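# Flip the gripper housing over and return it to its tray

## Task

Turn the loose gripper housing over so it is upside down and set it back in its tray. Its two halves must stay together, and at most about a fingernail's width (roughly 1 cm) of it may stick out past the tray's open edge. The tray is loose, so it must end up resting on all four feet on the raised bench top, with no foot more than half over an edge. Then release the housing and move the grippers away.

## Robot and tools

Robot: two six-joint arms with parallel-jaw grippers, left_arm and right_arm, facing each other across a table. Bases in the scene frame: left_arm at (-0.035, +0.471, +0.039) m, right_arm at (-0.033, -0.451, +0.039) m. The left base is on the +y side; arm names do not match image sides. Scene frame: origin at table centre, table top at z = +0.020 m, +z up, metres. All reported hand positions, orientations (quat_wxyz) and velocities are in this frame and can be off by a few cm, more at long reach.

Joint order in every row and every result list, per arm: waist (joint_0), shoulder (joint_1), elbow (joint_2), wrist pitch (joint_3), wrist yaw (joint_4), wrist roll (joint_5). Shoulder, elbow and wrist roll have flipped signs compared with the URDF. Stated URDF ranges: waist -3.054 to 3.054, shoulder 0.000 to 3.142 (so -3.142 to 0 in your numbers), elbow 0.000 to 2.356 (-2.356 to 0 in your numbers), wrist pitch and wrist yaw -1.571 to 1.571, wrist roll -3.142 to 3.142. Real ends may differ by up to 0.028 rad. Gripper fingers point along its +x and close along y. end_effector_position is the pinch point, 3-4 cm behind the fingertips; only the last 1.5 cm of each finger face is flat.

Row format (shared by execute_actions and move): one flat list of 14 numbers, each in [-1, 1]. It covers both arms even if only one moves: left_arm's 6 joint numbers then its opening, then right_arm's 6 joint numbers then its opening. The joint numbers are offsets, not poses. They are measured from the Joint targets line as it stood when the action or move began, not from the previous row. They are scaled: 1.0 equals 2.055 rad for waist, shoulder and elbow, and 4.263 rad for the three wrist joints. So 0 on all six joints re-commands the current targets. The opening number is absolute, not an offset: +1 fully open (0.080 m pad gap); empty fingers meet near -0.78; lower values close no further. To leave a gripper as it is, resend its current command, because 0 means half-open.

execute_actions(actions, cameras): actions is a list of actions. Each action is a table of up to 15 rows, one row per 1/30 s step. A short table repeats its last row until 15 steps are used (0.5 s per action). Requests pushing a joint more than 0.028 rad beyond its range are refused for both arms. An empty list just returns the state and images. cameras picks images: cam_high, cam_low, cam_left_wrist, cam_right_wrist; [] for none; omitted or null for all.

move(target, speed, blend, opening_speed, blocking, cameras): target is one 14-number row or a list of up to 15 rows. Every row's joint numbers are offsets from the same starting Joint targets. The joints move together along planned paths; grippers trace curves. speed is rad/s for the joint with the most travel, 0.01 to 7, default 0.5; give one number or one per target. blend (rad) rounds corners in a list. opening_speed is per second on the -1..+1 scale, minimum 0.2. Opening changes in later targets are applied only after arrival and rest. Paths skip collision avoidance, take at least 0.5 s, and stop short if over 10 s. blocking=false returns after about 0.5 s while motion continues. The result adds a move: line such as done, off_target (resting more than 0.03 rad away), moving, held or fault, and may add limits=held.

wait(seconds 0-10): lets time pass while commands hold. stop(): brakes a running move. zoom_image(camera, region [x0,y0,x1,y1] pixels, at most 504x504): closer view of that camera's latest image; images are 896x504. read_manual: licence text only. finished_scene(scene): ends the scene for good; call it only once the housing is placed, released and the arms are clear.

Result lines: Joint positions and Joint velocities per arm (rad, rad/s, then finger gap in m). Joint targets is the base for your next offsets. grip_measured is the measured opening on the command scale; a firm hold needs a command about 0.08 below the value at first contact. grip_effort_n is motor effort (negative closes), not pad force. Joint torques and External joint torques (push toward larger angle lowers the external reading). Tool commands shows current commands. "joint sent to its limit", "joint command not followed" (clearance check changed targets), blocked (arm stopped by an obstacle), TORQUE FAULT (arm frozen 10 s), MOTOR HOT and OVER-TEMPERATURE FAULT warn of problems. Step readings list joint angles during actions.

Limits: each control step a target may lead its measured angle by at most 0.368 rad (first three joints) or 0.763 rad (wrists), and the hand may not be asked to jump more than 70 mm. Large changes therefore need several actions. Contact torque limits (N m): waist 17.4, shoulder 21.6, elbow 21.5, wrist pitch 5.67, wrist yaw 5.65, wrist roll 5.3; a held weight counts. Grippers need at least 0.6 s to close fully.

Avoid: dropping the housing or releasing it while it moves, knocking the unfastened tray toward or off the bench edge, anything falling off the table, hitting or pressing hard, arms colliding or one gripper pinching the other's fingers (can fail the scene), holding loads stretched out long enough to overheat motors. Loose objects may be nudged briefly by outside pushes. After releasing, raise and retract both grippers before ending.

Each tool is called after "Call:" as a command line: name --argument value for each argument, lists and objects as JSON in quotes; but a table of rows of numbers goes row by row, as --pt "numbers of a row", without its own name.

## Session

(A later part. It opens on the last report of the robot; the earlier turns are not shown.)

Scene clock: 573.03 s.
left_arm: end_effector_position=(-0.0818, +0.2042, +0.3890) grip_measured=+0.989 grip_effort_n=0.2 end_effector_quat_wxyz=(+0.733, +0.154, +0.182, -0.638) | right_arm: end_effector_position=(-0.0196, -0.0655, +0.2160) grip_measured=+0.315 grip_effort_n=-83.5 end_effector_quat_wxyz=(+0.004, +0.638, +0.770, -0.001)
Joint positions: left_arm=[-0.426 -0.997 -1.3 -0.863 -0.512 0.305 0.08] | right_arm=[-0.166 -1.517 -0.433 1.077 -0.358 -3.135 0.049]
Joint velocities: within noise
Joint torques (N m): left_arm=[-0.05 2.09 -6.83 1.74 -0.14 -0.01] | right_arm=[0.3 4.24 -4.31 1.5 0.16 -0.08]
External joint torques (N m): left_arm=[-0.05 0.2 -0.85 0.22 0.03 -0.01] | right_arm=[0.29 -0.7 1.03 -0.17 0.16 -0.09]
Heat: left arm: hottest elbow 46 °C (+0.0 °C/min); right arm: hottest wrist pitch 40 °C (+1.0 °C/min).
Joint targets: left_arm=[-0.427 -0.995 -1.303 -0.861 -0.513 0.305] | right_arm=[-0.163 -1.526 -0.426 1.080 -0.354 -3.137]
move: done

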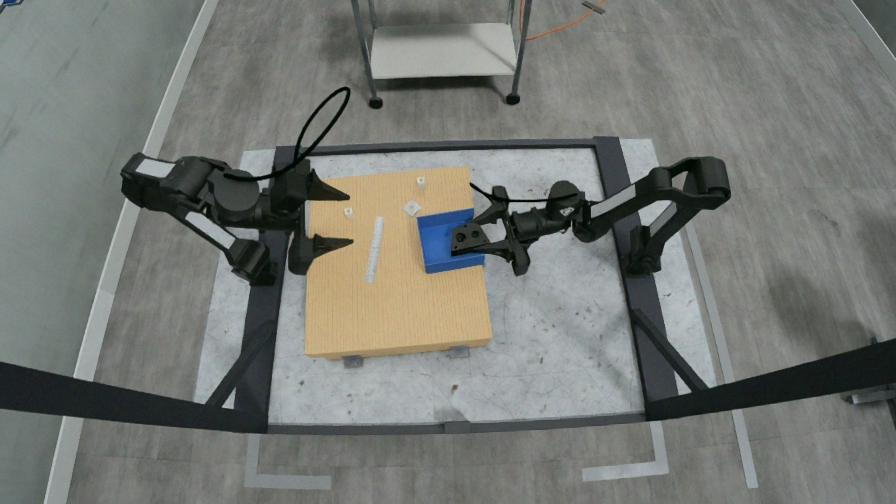

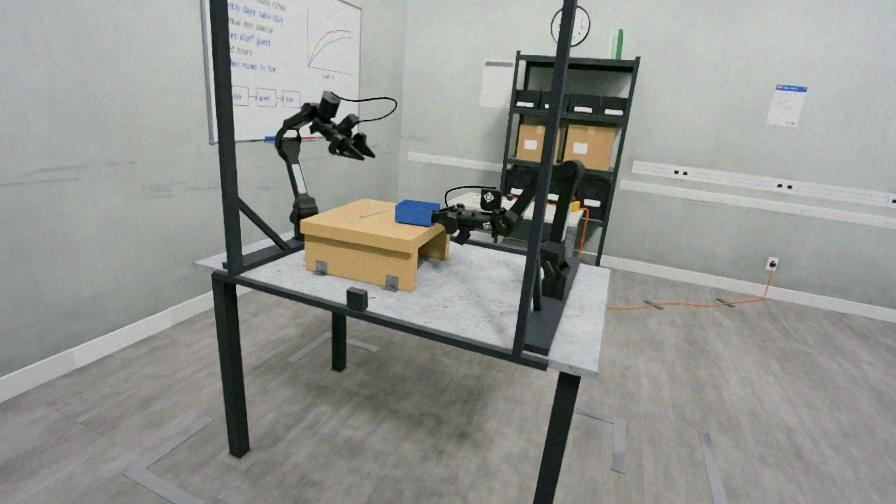

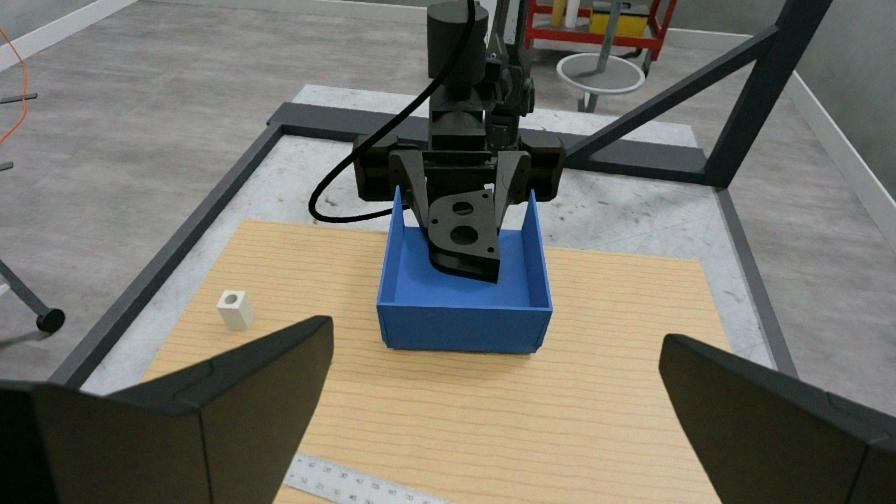

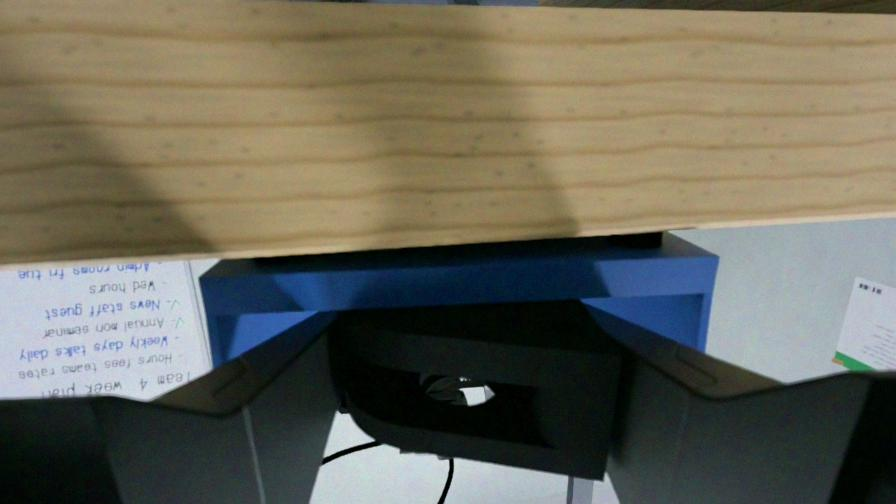

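Call:
move --target '[0,0,0,0,0,0,0.989,0,-0.0046,0.0017,0.003,0,0,0.22]' --speed 0.05 --cameras '["cam_right_wrist"]'

Call:
move --target '[0,0,0,0,0,0,0.989,0,-0.0046,0.0017,0.003,0,0,0.22]' --speed 0.05 --cameras '["cam_right_wrist","cam_left_wrist","cam_low"]'

Call:
zoom_image --camera "cam_left_wrist" --region '[340, 120, 600, 370]'

Call:
zoom_image --camera "cam_low" --region '[370, 140, 480, 250]'

Scene clock: 580.93 s.
left_arm: end_effector_position=(-0.0818, +0.2042, +0.3890) grip_measured=+0.989 grip_effort_n=0.2 end_effector_quat_wxyz=(+0.733, +0.154, +0.182, -0.638) | right_arm: end_effector_position=(-0.0196, -0.0654, +0.2154) grip_measured=+0.315 grip_effort_n=-83.5 end_effector_quat_wxyz=(+0.003, +0.638, +0.770, +0.001)
Joint positions: left_arm=[-0.426 -0.997 -1.3 -0.863 -0.512 0.305 0.08] | right_arm=[-0.166 -1.525 -0.43 1.091 -0.358 -3.135 0.049]
Joint velocities: within noise
Joint torques (N m): left_arm=[-0.01 2.07 -6.84 1.75 -0.14 0] | right_arm=[0.35 4.24 -4.25 1.4 0.15 -0.08]
External joint torques (N m): left_arm=[-0.01 0.12 -0.89 0.25 0.03 0] | right_arm=[0.34 -0.66 0.98 -0.24 0.16 -0.09]
Heat: left arm: hottest elbow 46 °C (+0.0 °C/min); right arm: hottest wrist pitch 41 °C (+2.0 °C/min).
Joint targets: left_arm=[-0.427 -0.995 -1.303 -0.861 -0.513 0.305] | right_arm=[-0.163 -1.535 -0.422 1.093 -0.354 -3.137]
move: done
Images, in order (width x height): cam_right_wrist 896x504.

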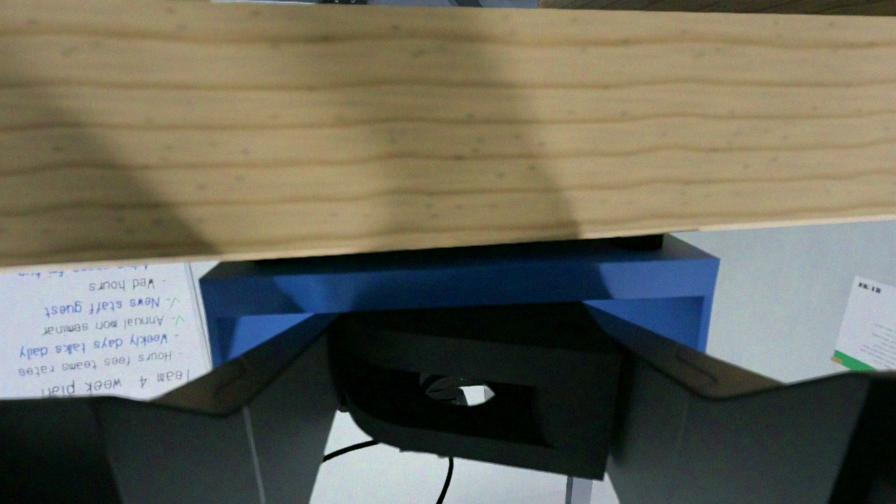

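Scene clock: 581.63 s.
left_arm: end_effector_position=(-0.0818, +0.2042, +0.3890) grip_measured=+0.989 grip_effort_n=0.2 end_effector_quat_wxyz=(+0.733, +0.154, +0.182, -0.638) | right_arm: end_effector_position=(-0.0196, -0.0653, +0.2148) grip_measured=+0.315 grip_effort_n=-83.5 end_effector_quat_wxyz=(+0.002, +0.638, +0.770, +0.003)
Joint positions: left_arm=[-0.426 -0.997 -1.3 -0.863 -0.512 0.305 0.08] | right_arm=[-0.166 -1.532 -0.428 1.106 -0.358 -3.135 0.049]
Joint velocities: within noise
Joint torques (N m): left_arm=[-0.02 2.06 -6.83 1.75 -0.14 -0.01] | right_arm=[0.28 3.95 -3.91 1.29 0.15 -0.07]
External joint torques (N m): left_arm=[-0.01 0.15 -0.94 0.27 0.02 0] | right_arm=[0.24 -1.02 1.35 -0.37 0.16 -0.07]
Heat: left arm: hottest elbow 46 °C (+0.0 °C/min); right arm: hottest wrist pitch 41 °C (+2.0 °C/min).
Joint targets: left_arm=[-0.427 -0.995 -1.303 -0.861 -0.513 0.305] | right_arm=[-0.163 -1.544 -0.418 1.106 -0.354 -3.137]
move: done
Images, in order (width x height): cam_low 896x504, cam_left_wrist 896x504, cam_right_wrist 896x504.

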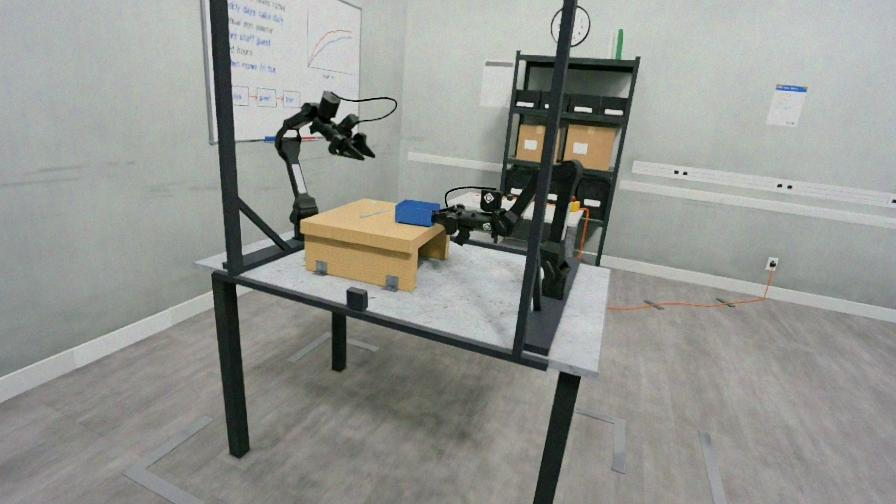

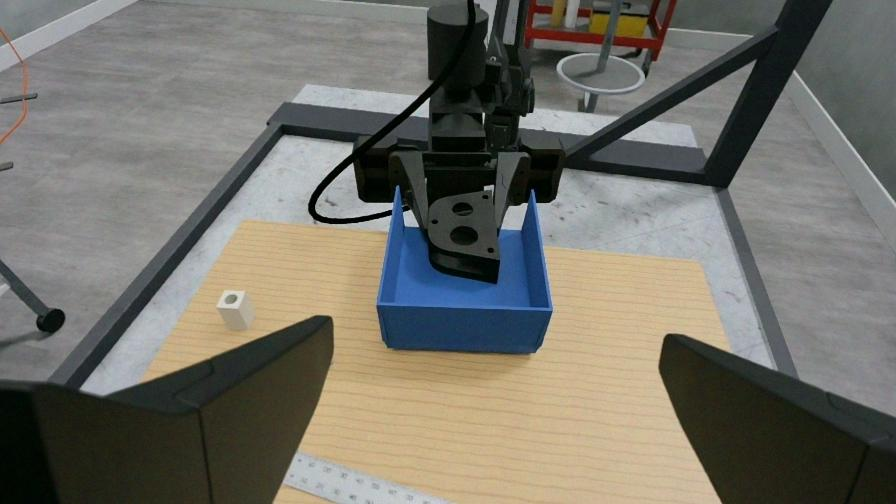

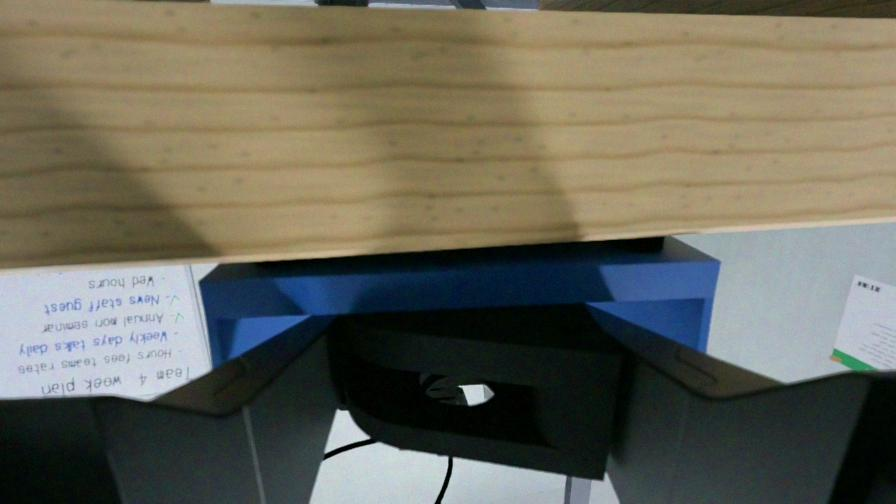

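Scaled by 1.938 from the camera's 896x504 image, which has a finer 1280x720 frame.

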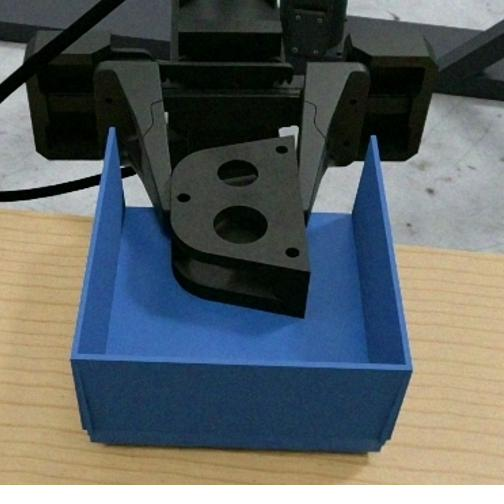

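Scaled by 4.582 from the camera's 896x504 image, which has a finer 1280x720 frame.

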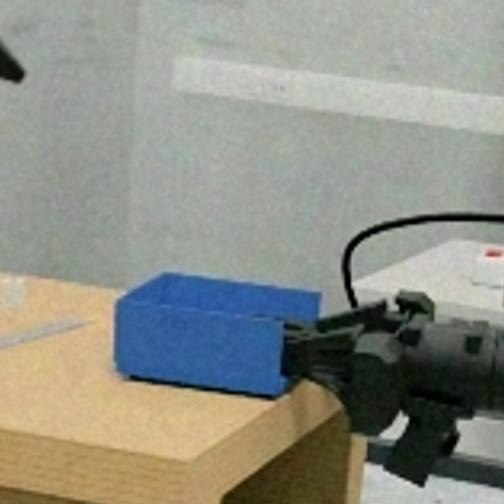

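Call:
move --target '[0,0,0,0,0,0,0.989,0,-0.001,0,-0.0033,0,0,0.22]' --speed 0.05 --cameras '[]'

Call:
move --target '[0,0,0,0,0,0,0.989,0,0,0,0,0,0,0.5]' --opening_speed 0.2

Call:
zoom_image --camera "cam_left_wrist" --region '[340, 120, 600, 370]'

Scene clock: 588.67 s.
left_arm: end_effector_position=(-0.0818, +0.2042, +0.3890) grip_measured=+0.989 grip_effort_n=0.2 end_effector_quat_wxyz=(+0.733, +0.154, +0.182, -0.638) | right_arm: end_effector_position=(-0.0196, -0.0653, +0.2138) grip_measured=+0.315 grip_effort_n=-83.5 end_effector_quat_wxyz=(+0.003, +0.638, +0.770, +0.001)
Joint positions: left_arm=[-0.426 -0.997 -1.3 -0.863 -0.512 0.305 0.08] | right_arm=[-0.166 -1.533 -0.428 1.101 -0.358 -3.135 0.049]
Joint velocities: within noise
Joint torques (N m): left_arm=[-0.03 2.06 -6.85 1.75 -0.15 -0.01] | right_arm=[0.44 3.82 -4.03 0.62 0.19 -0.09]
External joint torques (N m): left_arm=[0 0.11 -0.92 0.26 0.02 -0.01] | right_arm=[0.4 -1.16 1.23 -1.04 0.19 -0.09]
Heat: left arm: hottest elbow 46 °C (+0.0 °C/min); right arm: hottest wrist pitch 40 °C (+0.0 °C/min).
Joint targets: left_arm=[-0.427 -0.995 -1.303 -0.861 -0.513 0.305] | right_arm=[-0.163 -1.546 -0.419 1.091 -0.354 -3.137]
move: done
No camera images: "cameras" was empty.

Scene clock: 590.30 s.
left_arm: end_effector_position=(-0.0818, +0.2042, +0.3890) grip_measured=+0.989 grip_effort_n=0.2 end_effector_quat_wxyz=(+0.733, +0.154, +0.182, -0.638) | right_arm: end_effector_position=(-0.0209, -0.0653, +0.2110) grip_measured=+0.496 grip_effort_n=17.9 end_effector_quat_wxyz=(+0.006, +0.637, +0.771, -0.003)
Joint positions: left_arm=[-0.426 -0.997 -1.3 -0.863 -0.512 0.305 0.08] | right_arm=[-0.162 -1.535 -0.427 1.094 -0.358 -3.135 0.057]
Joint velocities: within noise
Joint torques (N m): left_arm=[-0.02 2.1 -6.82 1.75 -0.13 -0.01] | right_arm=[0.02 4.02 -4.05 1.11 0.13 -0.05]
External joint torques (N m): left_arm=[0 0.24 -0.91 0.25 0.03 0] | right_arm=[-0.01 -0.96 1.16 -0.56 0.14 -0.05]
Heat: left arm: hottest elbow 46 °C (+0.0 °C/min); right arm: hottest wrist pitch 40 °C (+0.0 °C/min).
Joint targets: left_arm=[-0.427 -0.995 -1.303 -0.861 -0.513 0.305] | right_arm=[-0.163 -1.547 -0.418 1.092 -0.354 -3.137]
move: done

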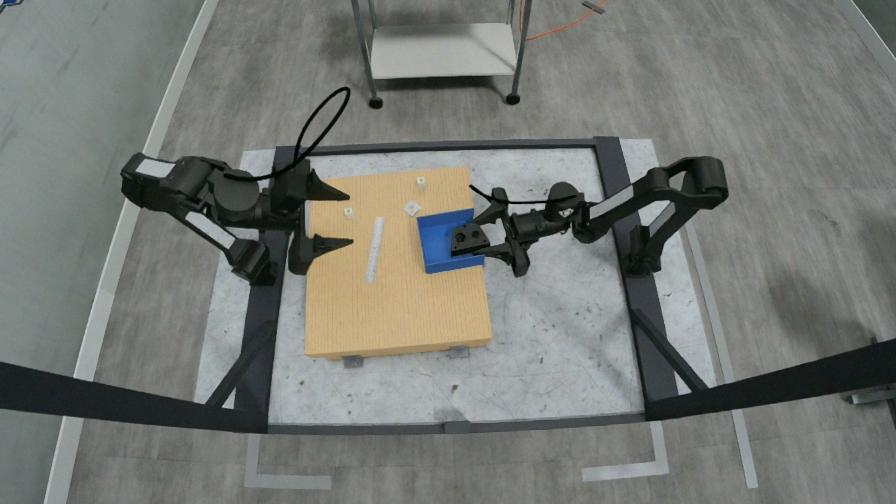

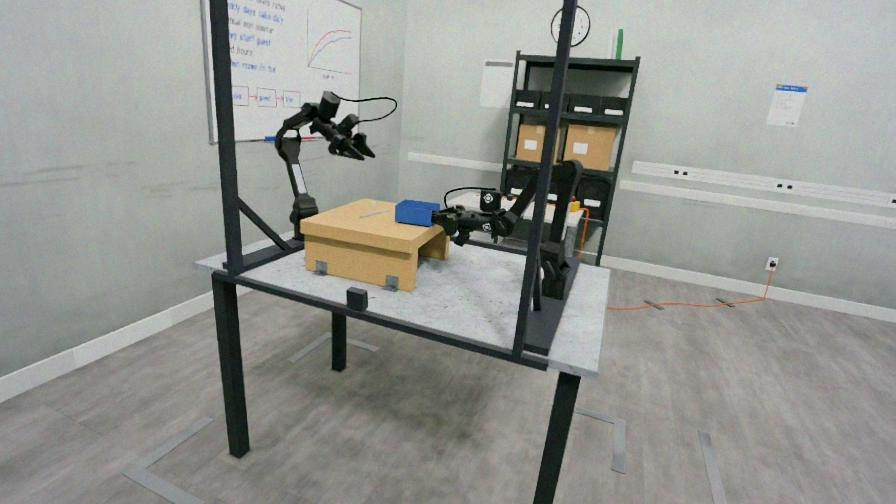

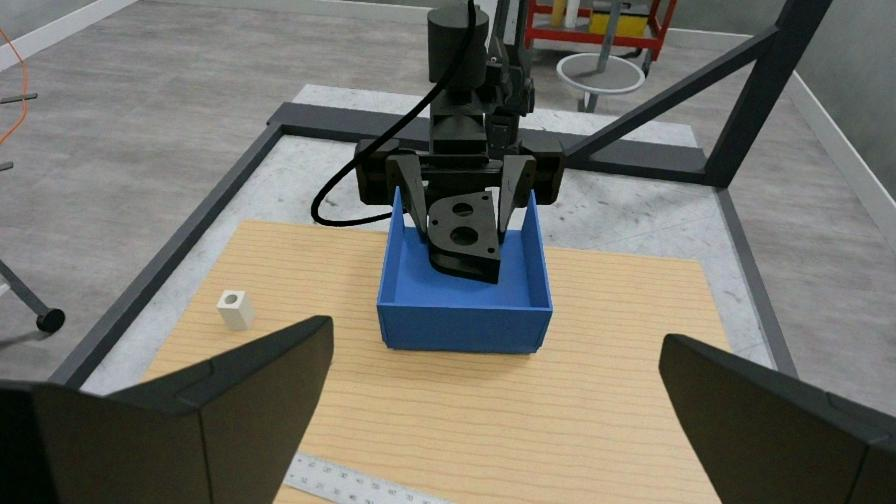

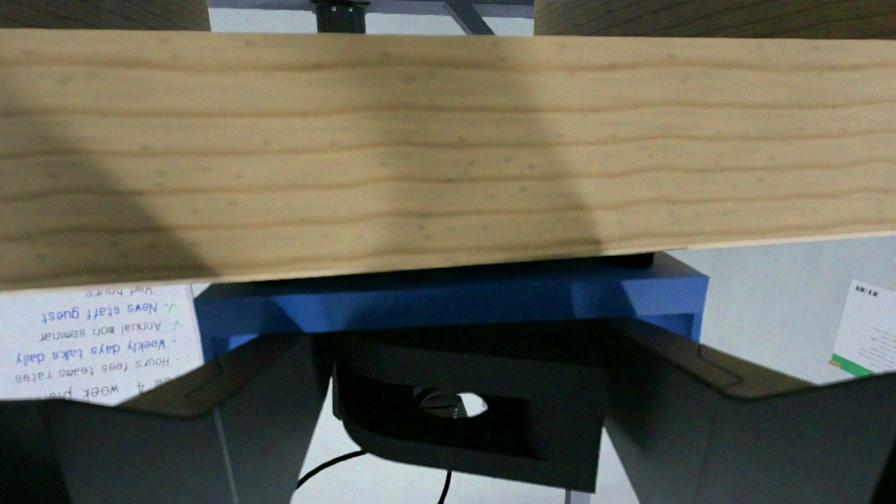

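Scaled by 1.938 from the camera's 896x504 image, which has a finer 1280x720 frame.

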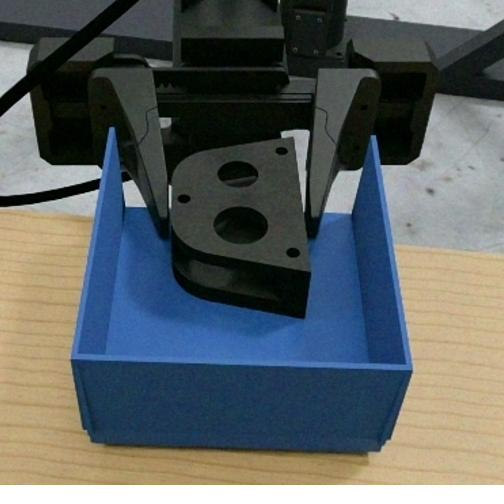

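Call:
move --target '[0,0,0,0,0,0,0.989,0.0034,0.014,-0.0046,-0.0038,0.0016,0,0.5]' --speed 0.06 --cameras '["cam_right_wrist"]'

Call:
move --target '[0,0,0,0,0,0,0.989,0,0,0,0,0,0,0.22]' --opening_speed 0.25

Call:
zoom_image --camera "cam_left_wrist" --region '[340, 120, 600, 370]'

Call:
zoom_image --camera "cam_low" --region '[370, 140, 480, 250]'

Scene clock: 604.03 s.
left_arm: end_effector_position=(-0.0818, +0.2042, +0.3890) grip_measured=+0.989 grip_effort_n=0.2 end_effector_quat_wxyz=(+0.733, +0.154, +0.182, -0.638) | right_arm: end_effector_position=(-0.0213, -0.0658, +0.2114) grip_measured=+0.497 grip_effort_n=17.0 end_effector_quat_wxyz=(+0.007, +0.638, +0.770, -0.006)
Joint positions: left_arm=[-0.426 -0.997 -1.3 -0.863 -0.512 0.305 0.08] | right_arm=[-0.159 -1.525 -0.427 1.079 -0.352 -3.135 0.057]
Joint velocities: within noise
Joint torques (N m): left_arm=[-0.03 2.07 -6.86 1.75 -0.14 -0.01] | right_arm=[0.4 5.77 -5.26 1.06 0.23 -0.05]
External joint torques (N m): left_arm=[-0.01 0.18 -0.93 0.25 0.03 -0.01] | right_arm=[0.39 0.81 0.03 -0.61 0.23 -0.05]
Heat: left arm: hottest elbow 46 °C (+0.0 °C/min); right arm: hottest wrist pitch 39 °C (+0.0 °C/min).
Joint targets: left_arm=[-0.427 -0.995 -1.303 -0.861 -0.513 0.305] | right_arm=[-0.156 -1.518 -0.428 1.076 -0.347 -3.137]
move: done
Images, in order (width x height): cam_right_wrist 896x504.

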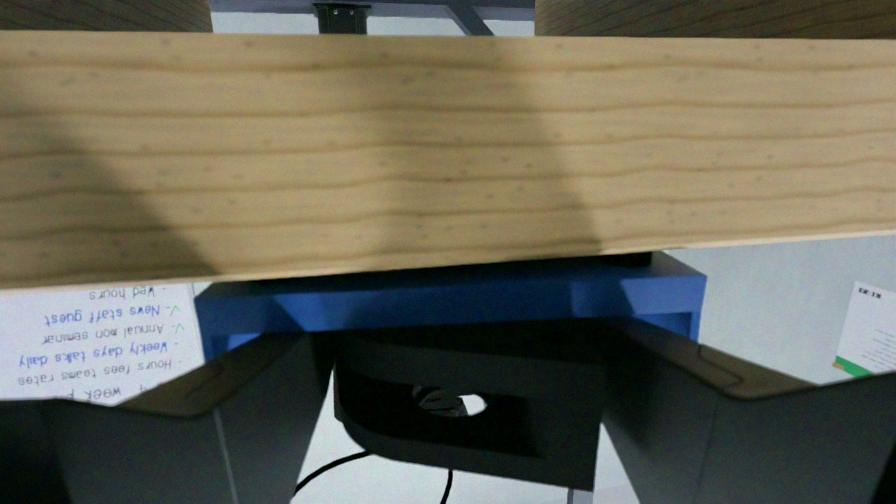

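Scene clock: 605.37 s.
left_arm: end_effector_position=(-0.0818, +0.2042, +0.3890) grip_measured=+0.989 grip_effort_n=0.2 end_effector_quat_wxyz=(+0.733, +0.154, +0.182, -0.638) | right_arm: end_effector_position=(-0.0210, -0.0658, +0.2114) grip_measured=+0.313 grip_effort_n=-83.5 end_effector_quat_wxyz=(+0.007, +0.639, +0.769, -0.006)
Joint positions: left_arm=[-0.426 -0.997 -1.3 -0.863 -0.512 0.305 0.08] | right_arm=[-0.159 -1.525 -0.427 1.078 -0.349 -3.135 0.049]
Joint velocities: within noise
Joint torques (N m): left_arm=[-0.05 2.05 -6.85 1.75 -0.13 -0.01] | right_arm=[0.31 5.83 -5.19 1.11 0.13 -0.07]
External joint torques (N m): left_arm=[-0.05 0.18 -0.96 0.26 0.03 -0.01] | right_arm=[0.28 0.87 0.09 -0.56 0.13 -0.08]
Heat: left arm: hottest elbow 46 °C (+0.0 °C/min); right arm: hottest wrist pitch 39 °C (+0.0 °C/min).
Joint targets: left_arm=[-0.427 -0.995 -1.303 -0.861 -0.513 0.305] | right_arm=[-0.156 -1.518 -0.428 1.075 -0.347 -3.137]
move: done

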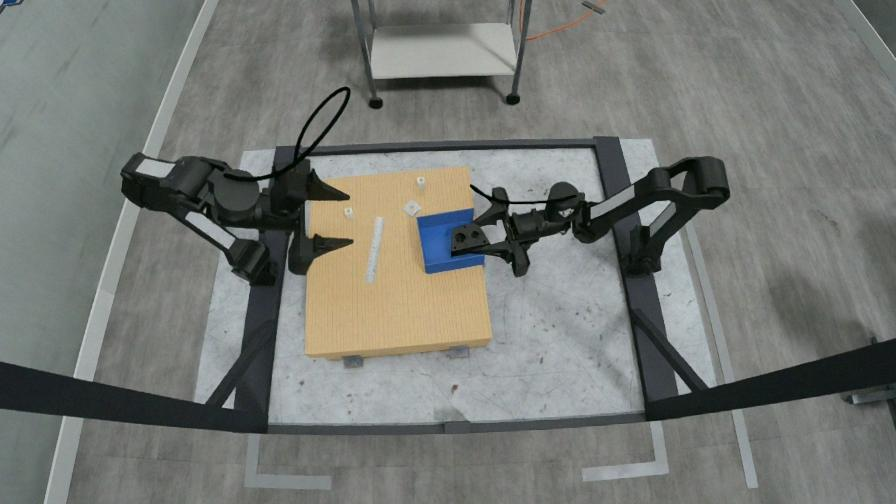

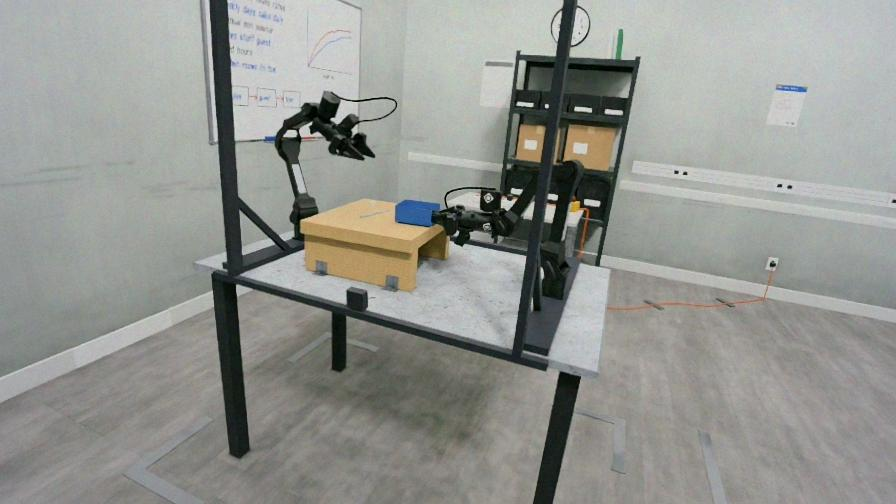

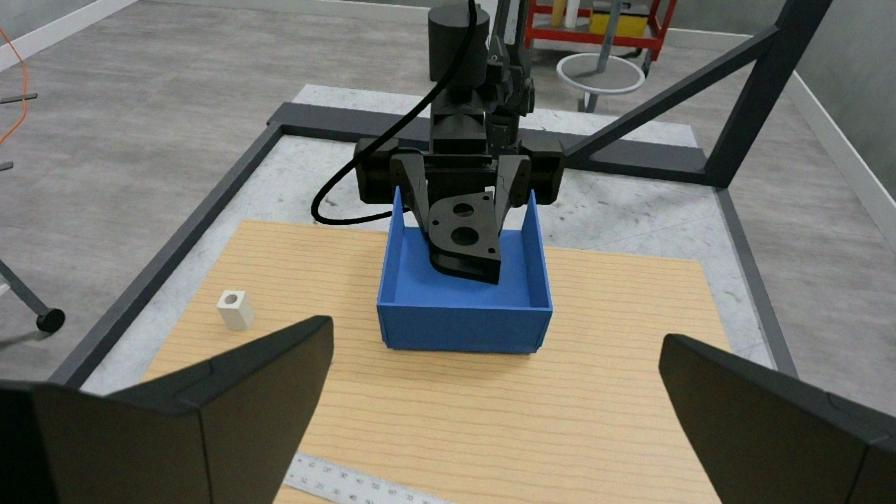

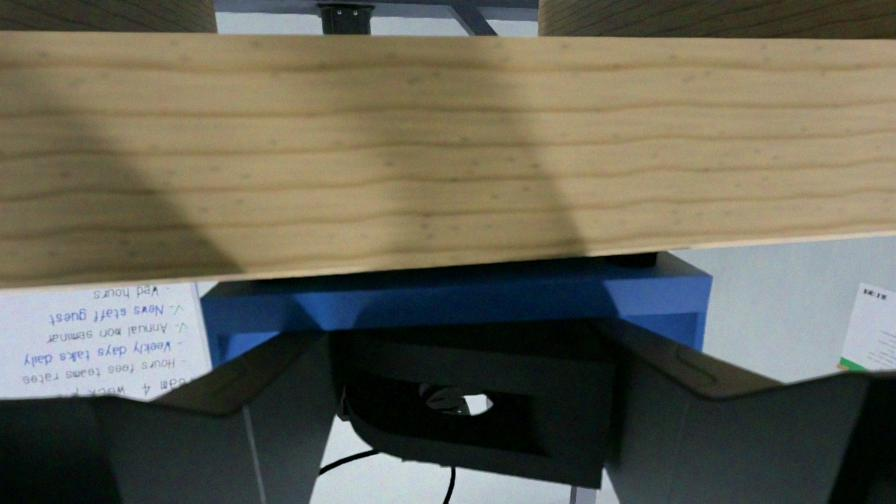

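Scaled by 1.938 from the camera's 896x504 image, which has a finer 1280x720 frame.

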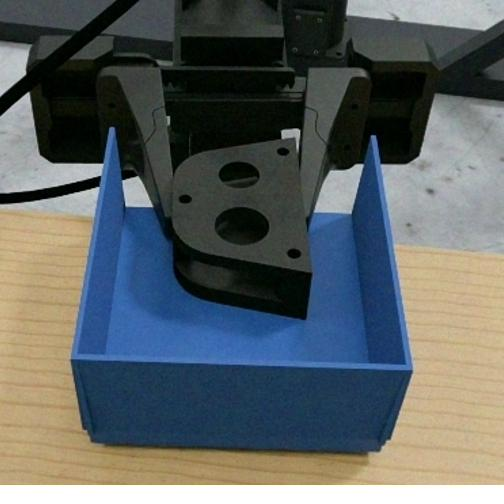

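Scaled by 4.582 from the camera's 896x504 image, which has a finer 1280x720 frame.

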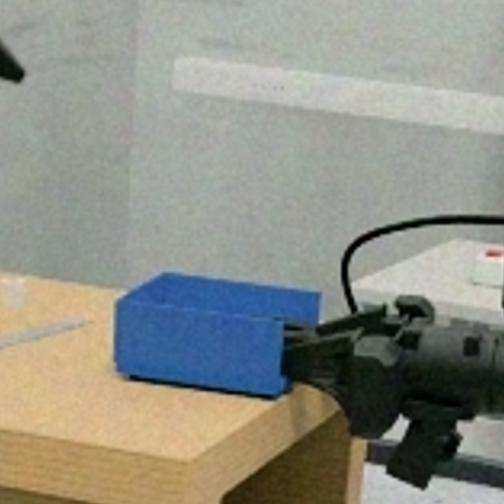

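Call:
move --target '[0,0,0,0,0,0,0.989,0,0,0,0,0,0,0.46]' --opening_speed 0.3 --cameras '[]'

Call:
move --target '[0,0,0,0,0,0,0.989,0,0.0088,-0.0034,-0.0059,0,0,0.46]' --speed 0.06 --cameras '["cam_right_wrist"]'

Scene clock: 613.57 s.
left_arm: end_effector_position=(-0.0818, +0.2042, +0.3890) grip_measured=+0.989 grip_effort_n=0.2 end_effector_quat_wxyz=(+0.733, +0.154, +0.182, -0.638) | right_arm: end_effector_position=(-0.0220, -0.0657, +0.2114) grip_measured=+0.456 grip_effort_n=17.4 end_effector_quat_wxyz=(+0.007, +0.638, +0.770, -0.006)
Joint positions: left_arm=[-0.426 -0.997 -1.3 -0.863 -0.512 0.305 0.08] | right_arm=[-0.157 -1.525 -0.427 1.078 -0.349 -3.135 0.056]
Joint velocities: within noise
Joint torques (N m): left_arm=[-0.02 2.04 -6.84 1.75 -0.14 -0.02] | right_arm=[0.14 5.79 -5.15 1.04 0.11 -0.1]
External joint torques (N m): left_arm=[-0.01 0.16 -0.92 0.26 0.02 -0.02] | right_arm=[0.12 0.89 0.11 -0.61 0.12 -0.11]
Heat: left arm: hottest elbow 46 °C (+0.0 °C/min); right arm: hottest wrist pitch 39 °C (+1.0 °C/min).
Joint targets: left_arm=[-0.427 -0.995 -1.303 -0.861 -0.513 0.305] | right_arm=[-0.156 -1.518 -0.428 1.076 -0.347 -3.137]
move: done
No camera images: "cameras" was empty.

Scene clock: 614.33 s.
left_arm: end_effector_position=(-0.0818, +0.2042, +0.3890) grip_measured=+0.989 grip_effort_n=0.2 end_effector_quat_wxyz=(+0.733, +0.154, +0.182, -0.638) | right_arm: end_effector_position=(-0.0222, -0.0669, +0.2117) grip_measured=+0.457 grip_effort_n=17.0 end_effector_quat_wxyz=(+0.010, +0.638, +0.770, -0.010)
Joint positions: left_arm=[-0.426 -0.997 -1.3 -0.863 -0.512 0.305 0.08] | right_arm=[-0.157 -1.509 -0.427 1.052 -0.349 -3.135 0.056]
Joint velocities: within noise
Joint torques (N m): left_arm=[-0.07 2.08 -6.85 1.75 -0.13 -0.01] | right_arm=[0.03 6.11 -6.02 1.2 0.1 -0.06]
External joint torques (N m): left_arm=[-0.03 0.2 -0.95 0.26 0.03 -0.01] | right_arm=[0.02 1.23 -0.68 -0.47 0.11 -0.07]
Heat: left arm: hottest elbow 46 °C (+0.0 °C/min); right arm: hottest wrist pitch 39 °C (+1.0 °C/min).
Joint targets: left_arm=[-0.427 -0.995 -1.303 -0.861 -0.513 0.305] | right_arm=[-0.156 -1.500 -0.435 1.050 -0.347 -3.137]
move: done
Images, in order (width x height): cam_right_wrist 896x504.

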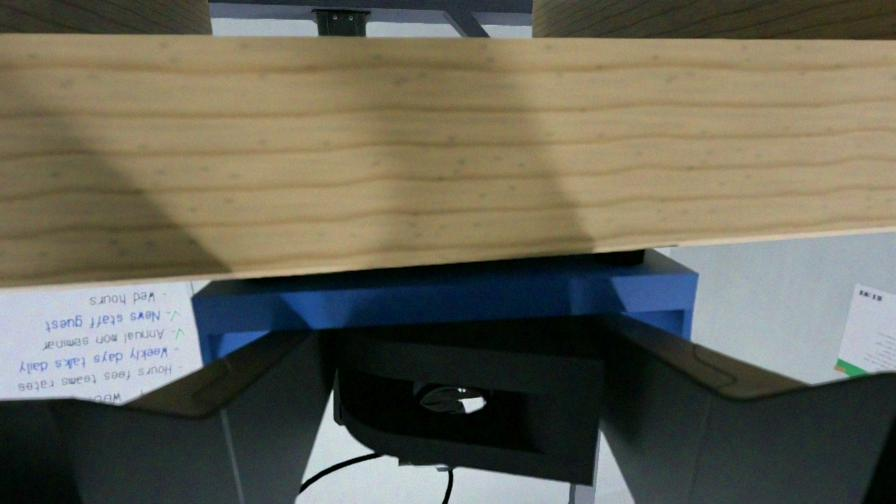

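Call:
move --target '[0,0,0,0,0,0,0.989,0,0.0068,-0.0045,-0.0012,0,0,0.46]' --speed 0.06 --cameras '["cam_right_wrist"]'

Scene clock: 620.20 s.
left_arm: end_effector_position=(-0.0818, +0.2042, +0.3890) grip_measured=+0.989 grip_effort_n=0.2 end_effector_quat_wxyz=(+0.733, +0.154, +0.182, -0.638) | right_arm: end_effector_position=(-0.0221, -0.0664, +0.2176) grip_measured=+0.457 grip_effort_n=17.0 end_effector_quat_wxyz=(+0.006, +0.638, +0.770, -0.005)
Joint positions: left_arm=[-0.426 -0.997 -1.3 -0.863 -0.512 0.305 0.08] | right_arm=[-0.157 -1.497 -0.435 1.045 -0.349 -3.135 0.056]
Joint velocities: within noise
Joint torques (N m): left_arm=[-0.04 2.06 -6.85 1.76 -0.13 -0.02] | right_arm=[0.05 6.19 -6.28 1.27 0.13 -0.07]
External joint torques (N m): left_arm=[-0.02 0.15 -0.93 0.27 0.04 -0.02] | right_arm=[0.07 1.39 -0.9 -0.37 0.13 -0.07]
Heat: left arm: hottest elbow 46 °C (+0.0 °C/min); right arm: hottest wrist pitch 39 °C (+1.0 °C/min).
Joint targets: left_arm=[-0.427 -0.995 -1.303 -0.861 -0.513 0.305] | right_arm=[-0.156 -1.486 -0.444 1.045 -0.347 -3.137]
move: done
Images, in order (width x height): cam_right_wrist 896x504.

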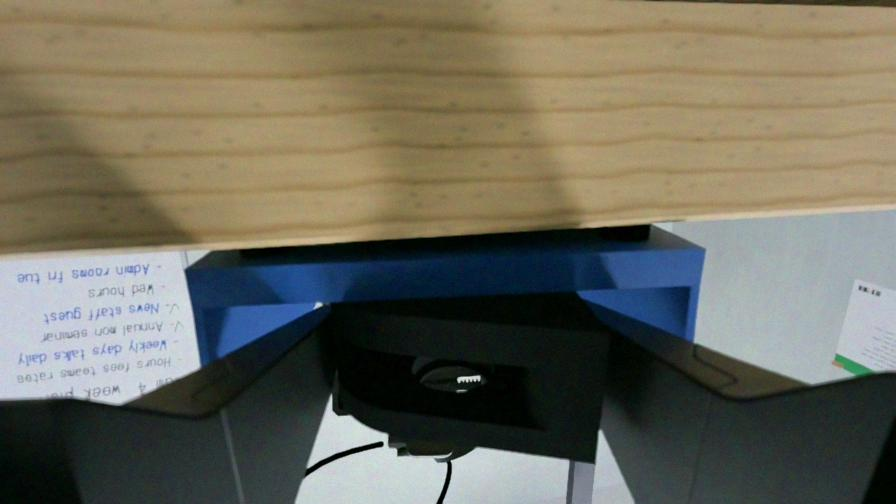

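Call:
move --target '[0,0,0,0,0,0,0.989,0,0,0,0,0,0,0.22]' --opening_speed 0.3 --cameras '["cam_right_wrist"]'

Call:
move --pt "0 0 0 0 0 0 0.989 0 0.0083 -0.0039 -0.0047 0 0 0.22" --pt "0 0 0 0 0 0 0.989 0.0117 -0.0311 -0.0302 -0.0033 0.0056 0 0.22" --speed 0.06

Call:
zoom_image --camera "cam_left_wrist" --region '[340, 120, 600, 370]'

Call:
zoom_image --camera "cam_low" --region '[370, 140, 480, 250]'

Scene clock: 635.40 s.
left_arm: end_effector_position=(-0.0818, +0.2042, +0.3890) grip_measured=+0.989 grip_effort_n=0.2 end_effector_quat_wxyz=(+0.733, +0.154, +0.182, -0.638) | right_arm: end_effector_position=(-0.0221, -0.0664, +0.2175) grip_measured=+0.314 grip_effort_n=-83.5 end_effector_quat_wxyz=(+0.006, +0.638, +0.770, -0.005)
Joint positions: left_arm=[-0.426 -0.997 -1.3 -0.863 -0.512 0.305 0.08] | right_arm=[-0.157 -1.497 -0.435 1.045 -0.349 -3.135 0.049]
Joint velocities: within noise
Joint torques (N m): left_arm=[-0.03 2.06 -6.84 1.76 -0.14 -0.01] | right_arm=[0.05 6.18 -6.36 1.33 0.12 -0.06]
External joint torques (N m): left_arm=[-0.01 0.18 -0.94 0.27 0.02 -0.01] | right_arm=[0.03 1.3 -0.92 -0.34 0.12 -0.07]
Heat: left arm: hottest elbow 46 °C (+0.0 °C/min); right arm: hottest wrist pitch 38 °C (-2.0 °C/min).
Joint targets: left_arm=[-0.427 -0.995 -1.303 -0.861 -0.513 0.305] | right_arm=[-0.156 -1.486 -0.444 1.045 -0.347 -3.137]
move: done
Images, in order (width x height): cam_right_wrist 896x504.

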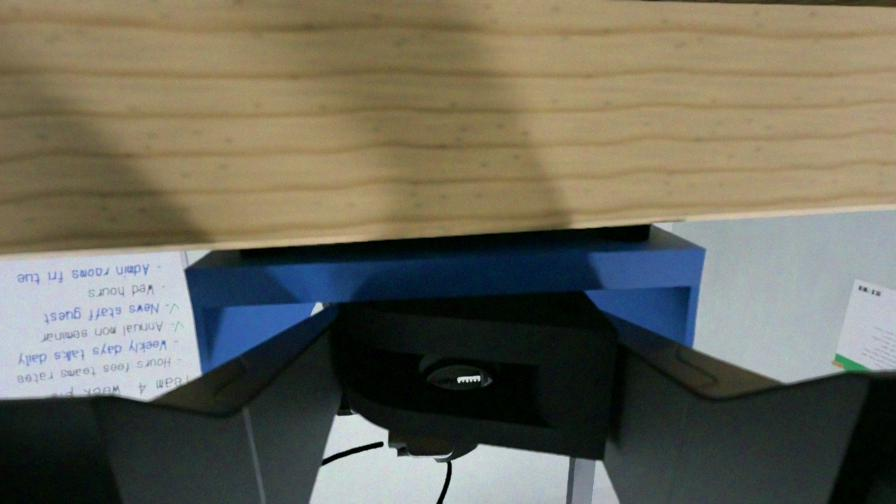

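Scene clock: 637.40 s.
left_arm: end_effector_position=(-0.0818, +0.2042, +0.3890) grip_measured=+0.989 grip_effort_n=0.2 end_effector_quat_wxyz=(+0.733, +0.154, +0.182, -0.638) | right_arm: end_effector_position=(-0.0254, -0.0512, +0.2204) grip_measured=+0.314 grip_effort_n=-83.5 end_effector_quat_wxyz=(+0.007, +0.638, +0.770, -0.006)
Joint positions: left_arm=[-0.426 -0.997 -1.3 -0.863 -0.512 0.305 0.08] | right_arm=[-0.135 -1.541 -0.495 1.027 -0.328 -3.135 0.049]
Joint velocities: within noise
Joint torques (N m): left_arm=[-0.05 2.08 -6.85 1.75 -0.13 -0.02] | right_arm=[0.28 4.62 -6.41 1.56 0.22 -0.09]
External joint torques (N m): left_arm=[-0.03 0.15 -0.92 0.26 0.03 -0.01] | right_arm=[0.27 -0.66 -0.9 -0.12 0.23 -0.09]
Heat: left arm: hottest elbow 46 °C (+0.0 °C/min); right arm: hottest wrist pitch 38 °C (-2.0 °C/min).
Joint targets: left_arm=[-0.427 -0.995 -1.303 -0.861 -0.513 0.305] | right_arm=[-0.132 -1.550 -0.506 1.031 -0.323 -3.137]
move: done

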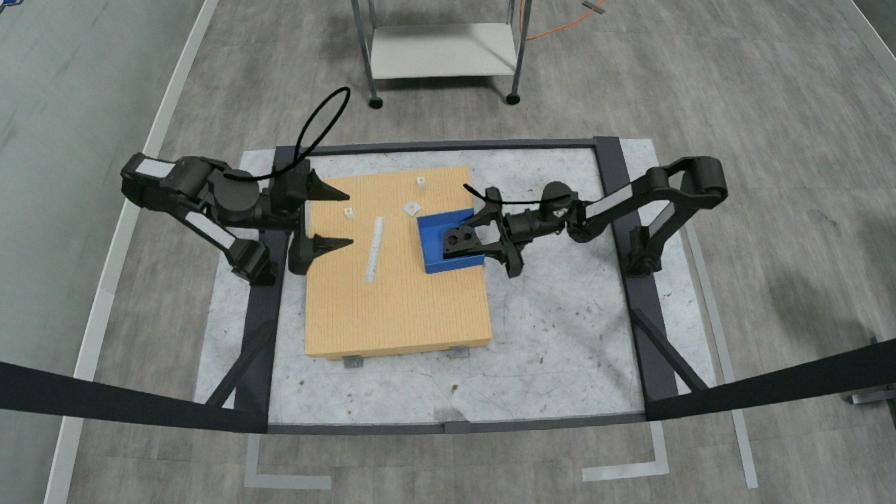

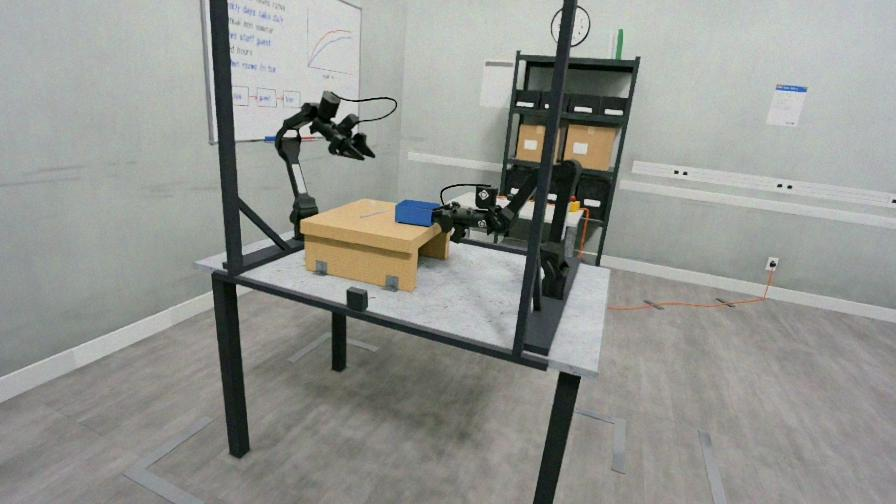

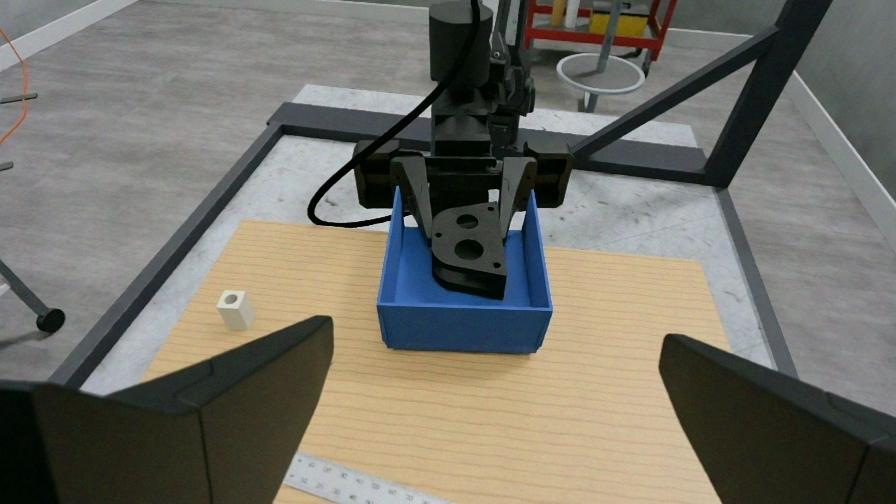

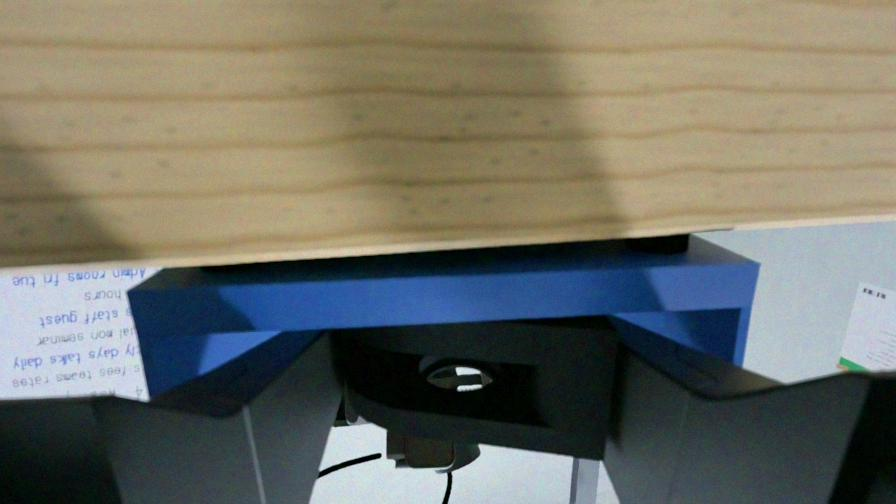

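Scaled by 1.938 from the camera's 896x504 image, which has a finer 1280x720 frame.

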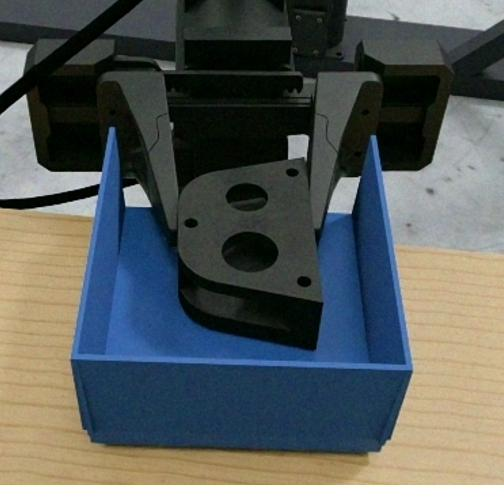

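Scaled by 4.582 from the camera's 896x504 image, which has a finer 1280x720 frame.

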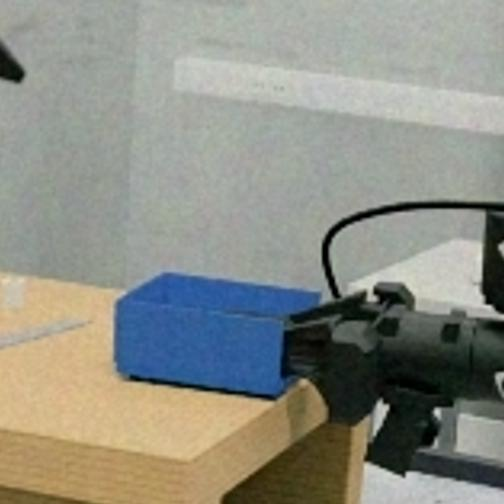

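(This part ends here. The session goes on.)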